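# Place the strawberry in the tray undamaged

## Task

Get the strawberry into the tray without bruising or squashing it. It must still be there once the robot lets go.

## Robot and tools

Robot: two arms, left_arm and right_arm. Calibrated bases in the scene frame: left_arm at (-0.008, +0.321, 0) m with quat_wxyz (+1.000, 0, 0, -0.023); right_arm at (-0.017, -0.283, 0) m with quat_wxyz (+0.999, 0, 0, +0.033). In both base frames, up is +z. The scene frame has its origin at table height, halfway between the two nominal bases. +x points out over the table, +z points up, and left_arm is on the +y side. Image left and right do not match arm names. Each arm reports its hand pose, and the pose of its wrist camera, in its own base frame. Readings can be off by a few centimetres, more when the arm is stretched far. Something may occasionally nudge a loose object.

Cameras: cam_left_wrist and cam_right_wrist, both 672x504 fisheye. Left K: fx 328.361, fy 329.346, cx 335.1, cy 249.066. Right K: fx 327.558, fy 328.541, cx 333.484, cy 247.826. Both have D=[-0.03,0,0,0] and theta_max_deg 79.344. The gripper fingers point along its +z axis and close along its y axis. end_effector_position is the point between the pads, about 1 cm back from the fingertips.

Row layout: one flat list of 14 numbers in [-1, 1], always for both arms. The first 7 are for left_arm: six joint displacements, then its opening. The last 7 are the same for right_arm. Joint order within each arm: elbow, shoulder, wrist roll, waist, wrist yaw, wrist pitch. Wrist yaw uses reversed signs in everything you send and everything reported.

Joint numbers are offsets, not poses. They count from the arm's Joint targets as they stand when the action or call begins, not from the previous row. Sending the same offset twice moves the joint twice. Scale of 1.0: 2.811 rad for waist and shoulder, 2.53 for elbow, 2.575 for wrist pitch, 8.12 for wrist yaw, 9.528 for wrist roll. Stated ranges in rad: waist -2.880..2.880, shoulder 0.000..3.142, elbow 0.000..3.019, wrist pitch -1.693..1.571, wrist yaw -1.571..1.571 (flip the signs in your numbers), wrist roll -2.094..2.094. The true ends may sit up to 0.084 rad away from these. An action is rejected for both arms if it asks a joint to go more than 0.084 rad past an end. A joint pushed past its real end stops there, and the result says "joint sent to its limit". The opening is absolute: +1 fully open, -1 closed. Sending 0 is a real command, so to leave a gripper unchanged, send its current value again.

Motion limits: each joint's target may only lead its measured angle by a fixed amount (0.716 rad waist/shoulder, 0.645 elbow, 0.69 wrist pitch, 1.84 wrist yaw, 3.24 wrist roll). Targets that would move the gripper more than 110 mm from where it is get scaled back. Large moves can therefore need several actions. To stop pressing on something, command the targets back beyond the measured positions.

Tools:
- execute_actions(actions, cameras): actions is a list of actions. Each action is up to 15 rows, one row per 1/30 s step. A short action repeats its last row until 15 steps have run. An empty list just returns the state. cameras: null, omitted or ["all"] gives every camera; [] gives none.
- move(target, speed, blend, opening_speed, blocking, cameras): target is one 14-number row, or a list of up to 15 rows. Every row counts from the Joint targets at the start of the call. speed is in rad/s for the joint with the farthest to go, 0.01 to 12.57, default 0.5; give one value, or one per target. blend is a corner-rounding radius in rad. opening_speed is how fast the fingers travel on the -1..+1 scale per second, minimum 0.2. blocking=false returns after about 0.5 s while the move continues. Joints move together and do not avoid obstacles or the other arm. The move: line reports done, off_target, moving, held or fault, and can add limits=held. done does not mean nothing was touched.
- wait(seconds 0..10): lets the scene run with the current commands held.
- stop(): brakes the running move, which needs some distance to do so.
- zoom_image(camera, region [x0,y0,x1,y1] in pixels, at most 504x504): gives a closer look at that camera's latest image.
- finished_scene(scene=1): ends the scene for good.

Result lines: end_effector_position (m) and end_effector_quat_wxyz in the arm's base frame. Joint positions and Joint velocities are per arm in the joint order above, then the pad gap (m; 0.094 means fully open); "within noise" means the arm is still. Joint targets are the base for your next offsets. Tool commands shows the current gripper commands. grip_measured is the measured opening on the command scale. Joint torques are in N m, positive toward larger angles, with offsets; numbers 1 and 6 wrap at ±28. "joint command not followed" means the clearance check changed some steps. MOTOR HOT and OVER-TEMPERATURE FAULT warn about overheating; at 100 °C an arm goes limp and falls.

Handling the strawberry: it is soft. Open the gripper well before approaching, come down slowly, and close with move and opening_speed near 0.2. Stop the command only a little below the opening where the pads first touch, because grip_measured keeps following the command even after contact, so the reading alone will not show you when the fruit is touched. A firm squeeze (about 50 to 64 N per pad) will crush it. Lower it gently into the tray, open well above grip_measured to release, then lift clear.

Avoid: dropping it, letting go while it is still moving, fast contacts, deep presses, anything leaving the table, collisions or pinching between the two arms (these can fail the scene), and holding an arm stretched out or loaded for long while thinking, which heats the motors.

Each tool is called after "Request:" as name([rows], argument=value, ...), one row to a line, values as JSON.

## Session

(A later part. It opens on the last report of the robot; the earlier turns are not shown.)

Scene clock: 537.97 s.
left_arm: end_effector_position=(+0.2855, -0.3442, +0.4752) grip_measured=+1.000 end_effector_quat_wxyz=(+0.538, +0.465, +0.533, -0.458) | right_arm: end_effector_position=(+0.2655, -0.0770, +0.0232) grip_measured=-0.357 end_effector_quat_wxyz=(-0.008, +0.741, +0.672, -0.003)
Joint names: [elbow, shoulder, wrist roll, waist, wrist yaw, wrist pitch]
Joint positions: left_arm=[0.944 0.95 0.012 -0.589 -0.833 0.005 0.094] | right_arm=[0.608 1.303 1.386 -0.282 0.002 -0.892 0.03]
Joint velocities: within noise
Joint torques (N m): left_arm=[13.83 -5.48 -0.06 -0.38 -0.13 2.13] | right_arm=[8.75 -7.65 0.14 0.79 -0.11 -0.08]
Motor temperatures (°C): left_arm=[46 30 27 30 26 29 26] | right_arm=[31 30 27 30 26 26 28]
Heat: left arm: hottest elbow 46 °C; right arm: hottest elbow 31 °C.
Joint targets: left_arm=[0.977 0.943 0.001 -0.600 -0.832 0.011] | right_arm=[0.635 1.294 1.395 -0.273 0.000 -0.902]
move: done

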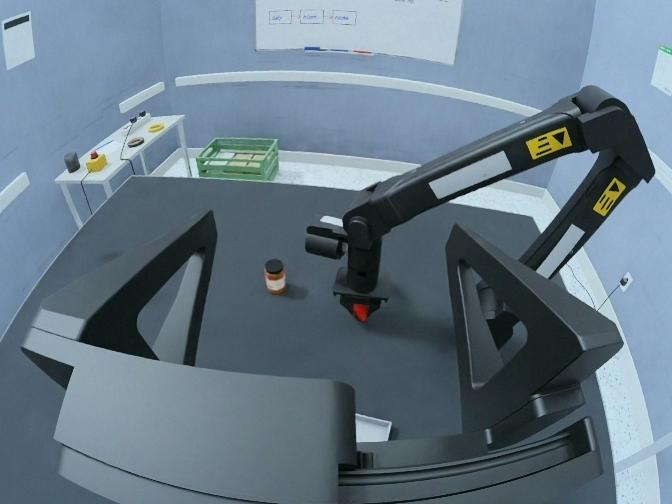

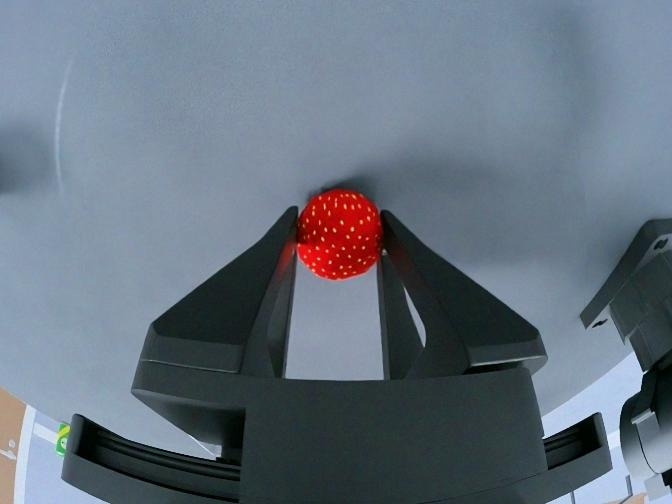

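Request:
move(target=[0, 0, 0, 0.3202, -0.07, 0, 1, 0.0755, -0.0655, 0, 0, 0, -0.134, -0.36], speed=0.4)

Request:
zoom_image(camera="cam_right_wrist", region=[240, 165, 440, 315])

Scene clock: 641.83 s.
left_arm: end_effector_position=(+0.3766, -0.0643, +0.4754) grip_measured=+1.000 end_effector_quat_wxyz=(+0.603, +0.375, +0.599, -0.369) | right_arm: end_effector_position=(+0.2616, -0.0759, +0.1246) grip_measured=-0.357 end_effector_quat_wxyz=(-0.007, +0.741, +0.672, -0.003)
Joint names: [elbow, shoulder, wrist roll, waist, wrist yaw, wrist pitch]
Joint positions: left_arm=[0.944 0.95 0.012 0.291 -1.4 0.005 0.094] | right_arm=[0.769 1.117 1.386 -0.282 0.002 -1.237 0.03]
Joint velocities: within noise
Joint torques (N m): left_arm=[13.67 -5.25 -0.06 1.14 -0.21 1.85] | right_arm=[12.44 -6.01 0.15 0.91 -0.09 0.01]
Motor temperatures (°C): left_arm=[47 29 27 29 26 29 26] | right_arm=[34 30 27 29 26 26 27]
Heat: left arm: hottest elbow 47 °C; right arm: hottest elbow 34 °C.
Joint targets: left_arm=[0.977 0.943 0.001 0.301 -1.401 0.011] | right_arm=[0.826 1.109 1.395 -0.273 0.000 -1.247]
move: off_target (right_arm); right_arm: the elbow is farthest, 0.057 rad from its target

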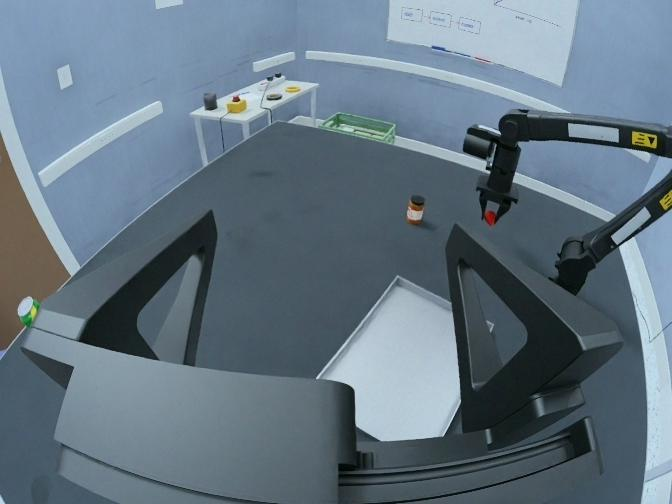

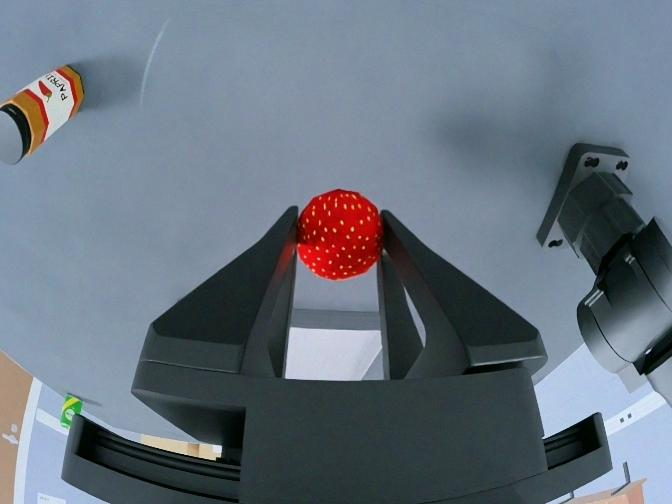

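Scaled by 2.520 from the camera's 672x504 image, which has a finer 960x720 frame.

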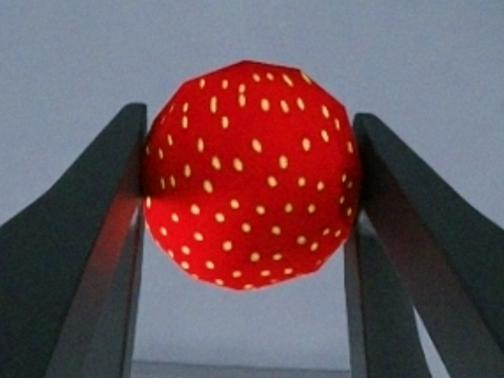

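Request:
move(target=[0, 0, 0, 0, 0, 0, 1, 0.151, 0.1571, 0, 0.3458, 0, 0.0287, -0.36], speed=0.5)

Scene clock: 687.03 s.
left_arm: end_effector_position=(+0.3765, -0.0644, +0.4754) grip_measured=+1.000 end_effector_quat_wxyz=(+0.603, +0.375, +0.599, -0.369) | right_arm: end_effector_position=(+0.3293, +0.2782, +0.1189) grip_measured=-0.357 end_effector_quat_wxyz=(-0.002, +0.336, +0.942, -0.001)
Joint names: [elbow, shoulder, wrist roll, waist, wrist yaw, wrist pitch]
Joint positions: left_arm=[0.944 0.95 0.012 0.291 -1.4 0.005 0.094] | right_arm=[1.15 1.543 1.386 0.702 0.002 -1.182 0.03]
Joint velocities: within noise
Joint torques (N m): left_arm=[13.6 -5.13 -0.05 1.14 -0.19 1.83] | right_arm=[12.38 -12.34 0.16 -0.15 -0.09 0.81]
Motor temperatures (°C): left_arm=[47 29 27 29 26 28 26] | right_arm=[42 30 26 29 26 26 27]
Heat: left arm: hottest elbow 47 °C; right arm: hottest elbow 42 °C.
Joint targets: left_arm=[0.977 0.943 0.001 0.301 -1.401 0.011] | right_arm=[1.208 1.551 1.396 0.699 0.000 -1.173]
move: off_target (right_arm); right_arm: the elbow is farthest, 0.058 rad from its target

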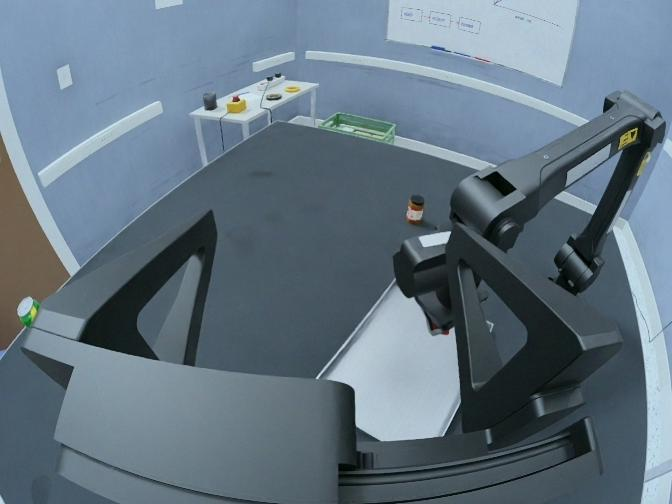

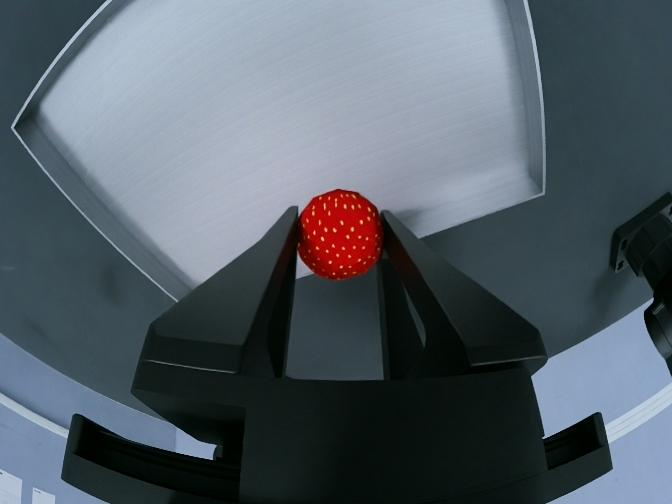

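Request:
move(target=[0, 0, 0, -0.0427, 0, 0, 1, -0.0644, 0.032, 0, 0, 0, 0.0734, -0.36], speed=0.15)

Request:
zoom_image(camera="cam_left_wrist", region=[340, 270, 460, 390])

Scene clock: 755.50 s.
left_arm: end_effector_position=(+0.3684, -0.1011, +0.4754) grip_measured=+1.000 end_effector_quat_wxyz=(+0.584, +0.404, +0.580, -0.398) | right_arm: end_effector_position=(+0.3300, +0.2788, +0.0495) grip_measured=-0.357 end_effector_quat_wxyz=(-0.001, +0.336, +0.942, -0.001)
Joint names: [elbow, shoulder, wrist roll, waist, wrist yaw, wrist pitch]
Joint positions: left_arm=[0.944 0.95 0.012 0.193 -1.4 0.005 0.094] | right_arm=[1.054 1.633 1.386 0.702 0.002 -0.995 0.03]
Joint velocities: within noise
Joint torques (N m): left_arm=[13.6 -5.13 -0.05 -0.67 -0.18 1.83] | right_arm=[6.56 -13.04 0.14 -0.15 -0.09 0.84]
Motor temperatures (°C): left_arm=[47 29 27 28 26 28 26] | right_arm=[47 32 26 29 26 26 27]
Heat: left arm: hottest elbow 47 °C; right arm: hottest elbow 47 °C.
Joint targets: left_arm=[0.977 0.943 0.001 0.181 -1.401 0.011] | right_arm=[1.045 1.641 1.396 0.699 0.000 -0.984]
move: done

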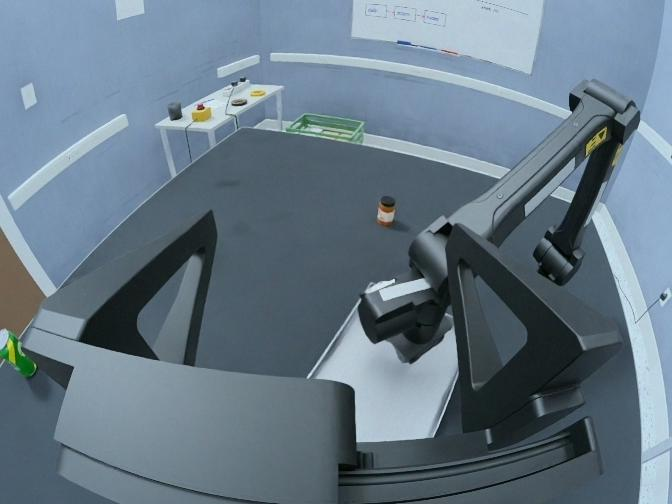

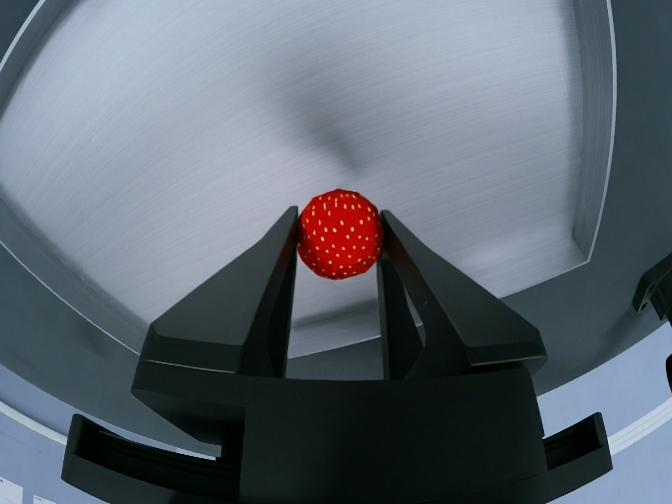

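Scaled by 4.200 from the camera's 672x504 image, which has a finer 960x720 frame.

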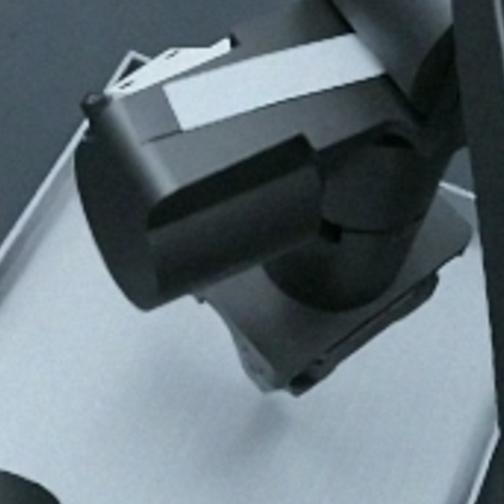

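Request:
zoom_image(camera="cam_right_wrist", region=[500, 160, 660, 300])

Request:
zoom_image(camera="cam_right_wrist", region=[240, 80, 440, 280])

Scaled by 3.150 from the camera's 672x504 image, which has a finer 960x720 frame.

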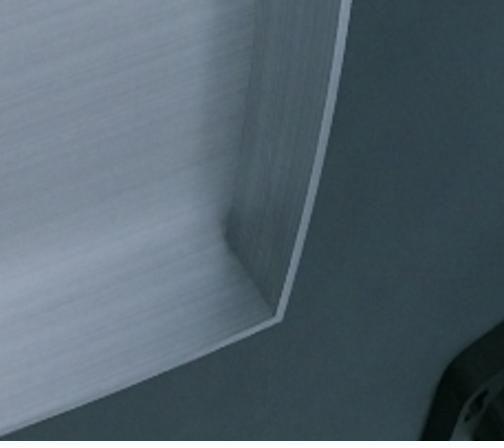

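Scaled by 2.520 from the camera's 672x504 image, which has a finer 960x720 frame.

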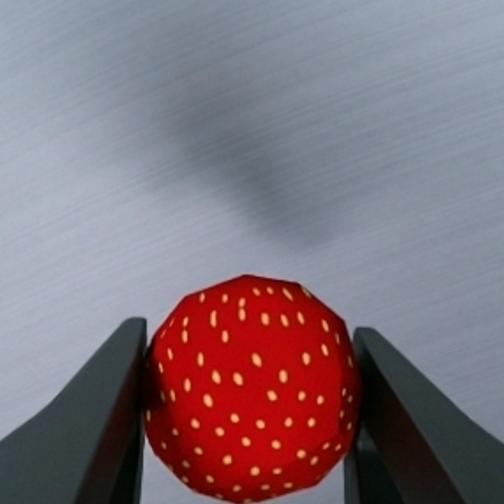

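Request:
move(target=[0, 0, 0, 0, 0, 0, 1, -0.0103, 0.0138, 0, 0, 0, 0.0252, -0.36], speed=0.08)

Request:
zoom_image(camera="cam_right_wrist", region=[500, 180, 660, 320])

Request:
zoom_image(camera="cam_right_wrist", region=[240, 120, 440, 290])

Scene clock: 824.57 s.
left_arm: end_effector_position=(+0.3684, -0.1011, +0.4754) grip_measured=+1.000 end_effector_quat_wxyz=(+0.584, +0.404, +0.580, -0.398) | right_arm: end_effector_position=(+0.3304, +0.2792, +0.0264) grip_measured=-0.357 end_effector_quat_wxyz=(-0.001, +0.336, +0.942, +0.000)
Joint names: [elbow, shoulder, wrist roll, waist, wrist yaw, wrist pitch]
Joint positions: left_arm=[0.944 0.95 0.012 0.193 -1.4 0.005 0.094] | right_arm=[1.028 1.669 1.386 0.702 0.002 -0.93 0.03]
Joint velocities: within noise
Joint torques (N m): left_arm=[13.6 -5.07 -0.05 -0.73 -0.2 1.88] | right_arm=[6.13 -12.69 0.15 -0.32 -0.1 0.88]
Motor temperatures (°C): left_arm=[48 29 27 28 26 28 26] | right_arm=[37 32 26 29 26 26 27]
Heat: left arm: hottest elbow 48 °C; right arm: hottest elbow 37 °C.
Joint targets: left_arm=[0.977 0.943 0.001 0.181 -1.401 0.011] | right_arm=[1.019 1.680 1.396 0.699 0.000 -0.919]
move: done

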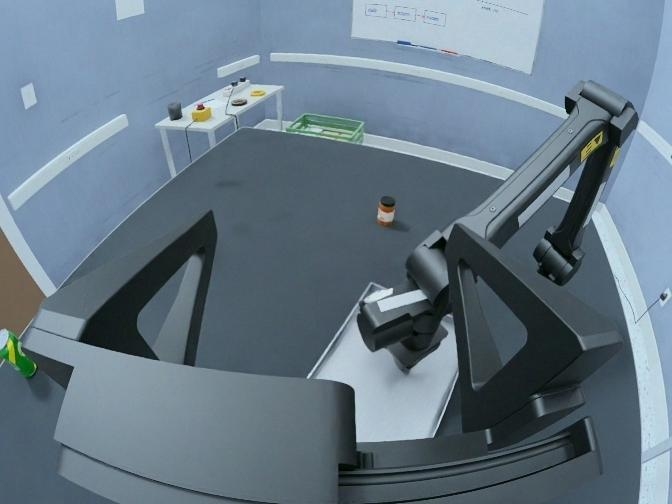

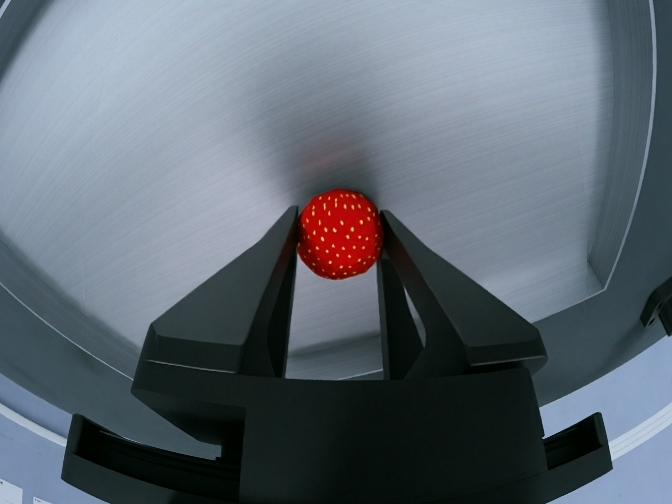

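Scaled by 3.150 from the camera's 672x504 image, which has a finer 960x720 frame.

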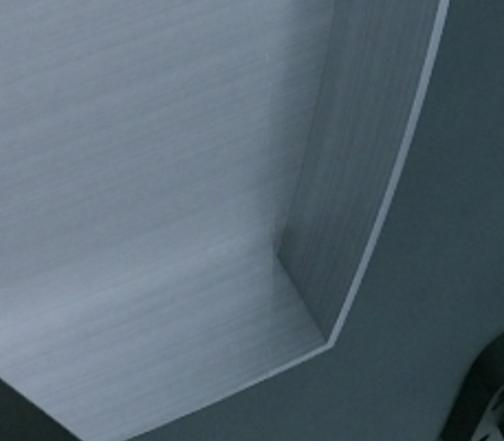

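Scaled by 2.520 from the camera's 672x504 image, which has a finer 960x720 frame.

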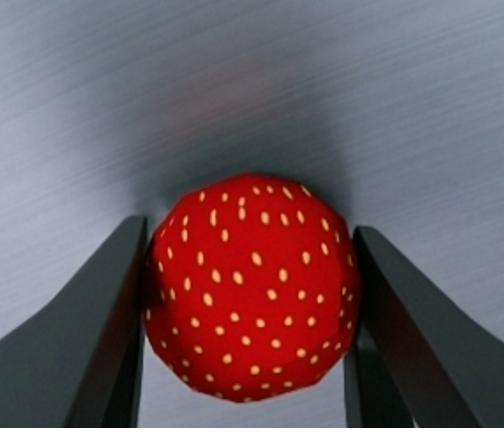

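Request:
move(target=[0, 0, 0, 0, 0, 0, 1, -0.0022, 0.003, 0, 0, 0, 0.0055, -0.36], speed=0.04, cameras=["cam_right_wrist"])

Request:
zoom_image(camera="cam_right_wrist", region=[240, 120, 440, 290])

Scene clock: 864.80 s.
left_arm: end_effector_position=(+0.3684, -0.1011, +0.4754) grip_measured=+1.000 end_effector_quat_wxyz=(+0.584, +0.404, +0.580, -0.398) | right_arm: end_effector_position=(+0.3321, +0.2805, +0.0235) grip_measured=-0.357 end_effector_quat_wxyz=(+0.001, +0.336, +0.942, +0.003)
Joint names: [elbow, shoulder, wrist roll, waist, wrist yaw, wrist pitch]
Joint positions: left_arm=[0.944 0.95 0.012 0.193 -1.4 0.005 0.094] | right_arm=[1.026 1.675 1.386 0.702 0.002 -0.915 0.03]
Joint velocities: within noise
Joint torques (N m): left_arm=[13.61 -5.13 -0.06 -0.62 -0.18 1.83] | right_arm=[5.91 -12.57 0.13 -0.26 -0.08 0.81]
Motor temperatures (°C): left_arm=[48 29 27 28 26 28 26] | right_arm=[35 32 26 29 26 26 27]
Heat: left arm: hottest elbow 48 °C; right arm: hottest elbow 35 °C.
Joint targets: left_arm=[0.977 0.943 0.001 0.181 -1.401 0.011] | right_arm=[1.013 1.688 1.396 0.699 0.000 -0.905]
move: done
Images, in order (width x height): cam_right_wrist 672x504.

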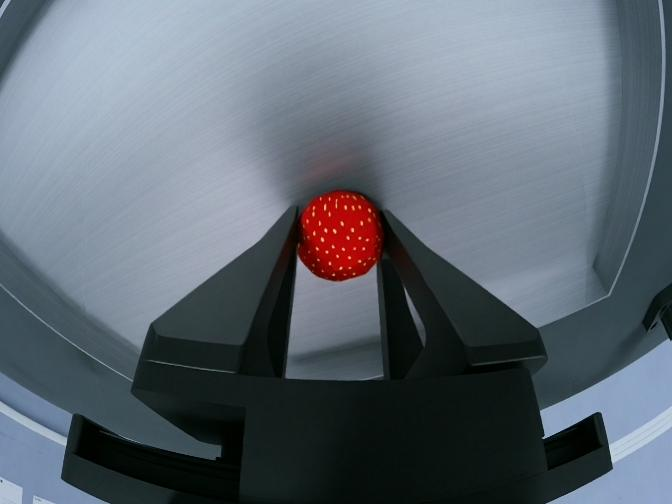

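Scaled by 2.520 from the camera's 672x504 image, which has a finer 960x720 frame.

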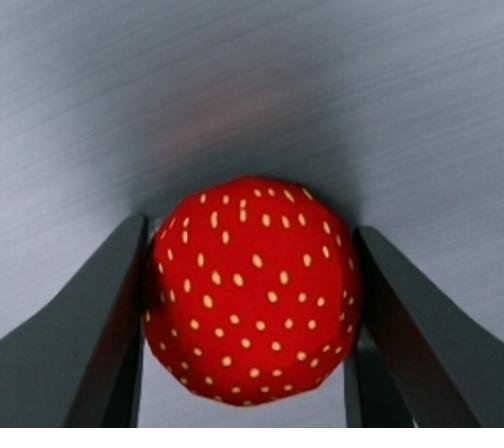

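Request:
move(target=[0, 0, 0, 0, 0, 0, 1, 0, 0, 0, 0, 0, 0, -0.2], opening_speed=0.2, cameras=["cam_right_wrist"])

Request:
zoom_image(camera="cam_right_wrist", region=[240, 120, 440, 290])

Scene clock: 877.80 s.
left_arm: end_effector_position=(+0.3684, -0.1011, +0.4754) grip_measured=+1.000 end_effector_quat_wxyz=(+0.584, +0.404, +0.580, -0.398) | right_arm: end_effector_position=(+0.3320, +0.2805, +0.0232) grip_measured=-0.203 end_effector_quat_wxyz=(+0.001, +0.336, +0.942, +0.003)
Joint names: [elbow, shoulder, wrist roll, waist, wrist yaw, wrist pitch]
Joint positions: left_arm=[0.944 0.95 0.012 0.193 -1.4 0.005 0.094] | right_arm=[1.026 1.676 1.386 0.702 0.002 -0.915 0.037]
Joint velocities: within noise
Joint torques (N m): left_arm=[13.59 -5.19 -0.06 -0.79 -0.18 1.87] | right_arm=[5.97 -12.81 0.13 -0.73 -0.09 0.87]
Motor temperatures (°C): left_arm=[48 29 27 28 26 28 26] | right_arm=[35 32 26 29 26 26 27]
Heat: left arm: hottest elbow 48 °C; right arm: hottest elbow 35 °C.
Joint targets: left_arm=[0.977 0.943 0.001 0.181 -1.401 0.011] | right_arm=[1.013 1.688 1.396 0.699 0.000 -0.905]
move: done
Images, in order (width x height): cam_right_wrist 672x504.

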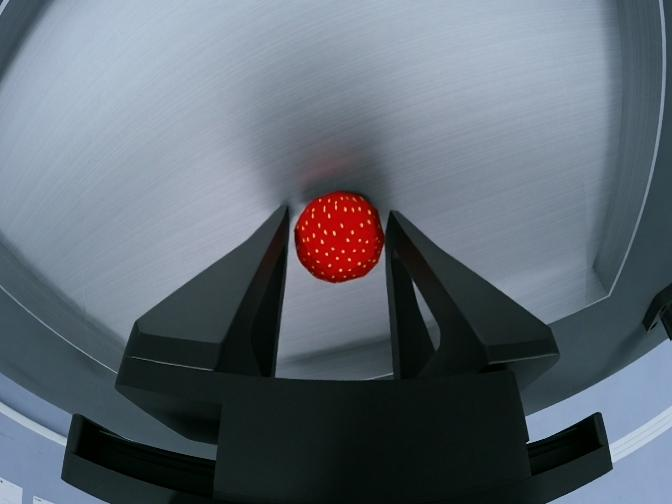

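Scaled by 2.520 from the camera's 672x504 image, which has a finer 960x720 frame.

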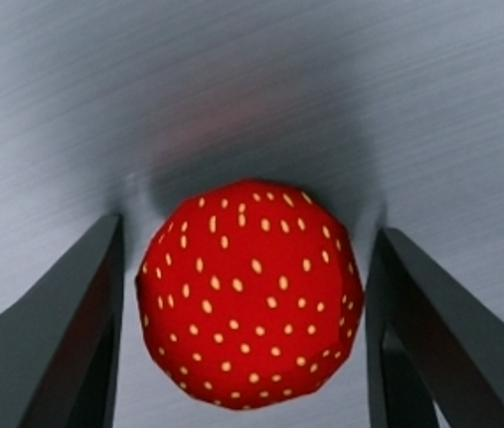

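Request:
move([
  [0, 0, 0, 0, 0, 0, 1, 0, 0, 0, 0, 0, 0, 0.8],
  [0, 0, 0, 0, 0, 0, 1, 0.0771, -0.0553, 0, 0, 0, -0.1118, 0.8],
], opening_speed=1.0, speed=0.3)

Scene clock: 891.37 s.
left_arm: end_effector_position=(+0.3684, -0.1011, +0.4754) grip_measured=+1.000 end_effector_quat_wxyz=(+0.584, +0.404, +0.580, -0.398) | right_arm: end_effector_position=(+0.3309, +0.2795, +0.1228) grip_measured=+0.798 end_effector_quat_wxyz=(+0.001, +0.336, +0.942, +0.003)
Joint names: [elbow, shoulder, wrist roll, waist, wrist yaw, wrist pitch]
Joint positions: left_arm=[0.944 0.95 0.012 0.193 -1.4 0.005 0.094] | right_arm=[1.156 1.539 1.386 0.702 0.002 -1.183 0.084]
Joint velocities: within noise
Joint torques (N m): left_arm=[13.64 -5.07 -0.06 -0.79 -0.19 1.85] | right_arm=[12.03 -13.63 0.15 -0.26 -0.08 0.06]
Motor temperatures (°C): left_arm=[48 29 27 28 26 28 26] | right_arm=[35 32 26 29 26 26 27]
Heat: left arm: hottest elbow 48 °C; right arm: hottest elbow 35 °C.
Joint targets: left_arm=[0.977 0.943 0.001 0.181 -1.401 0.011] | right_arm=[1.208 1.533 1.395 0.699 0.000 -1.193]
move: off_target (right_arm); right_arm: the elbow is farthest, 0.052 rad from its target

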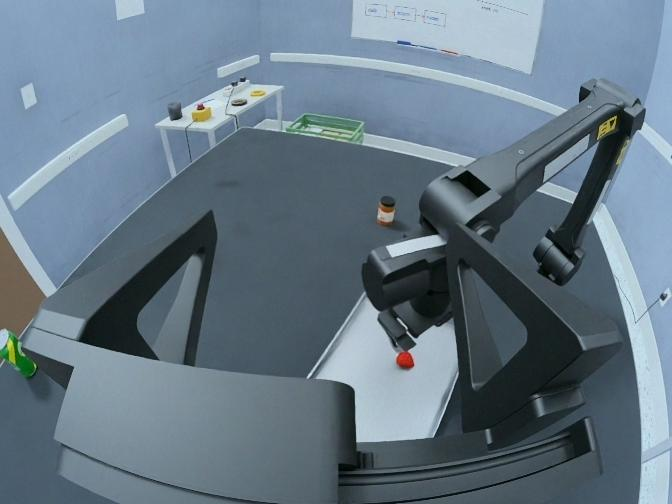

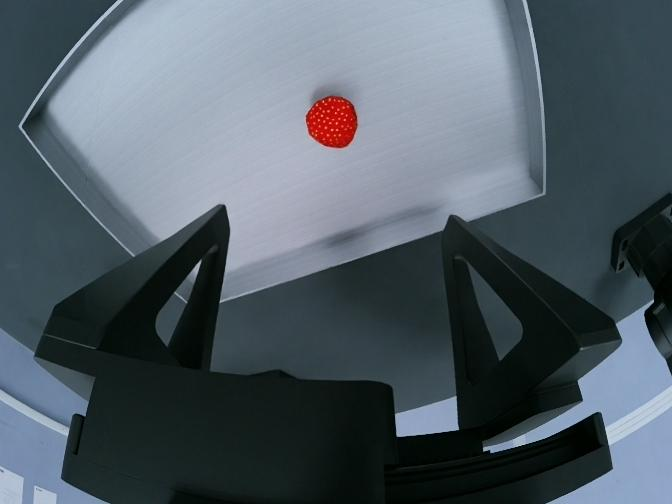

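Request:
finished_scene()

The scene is finished: the task was done.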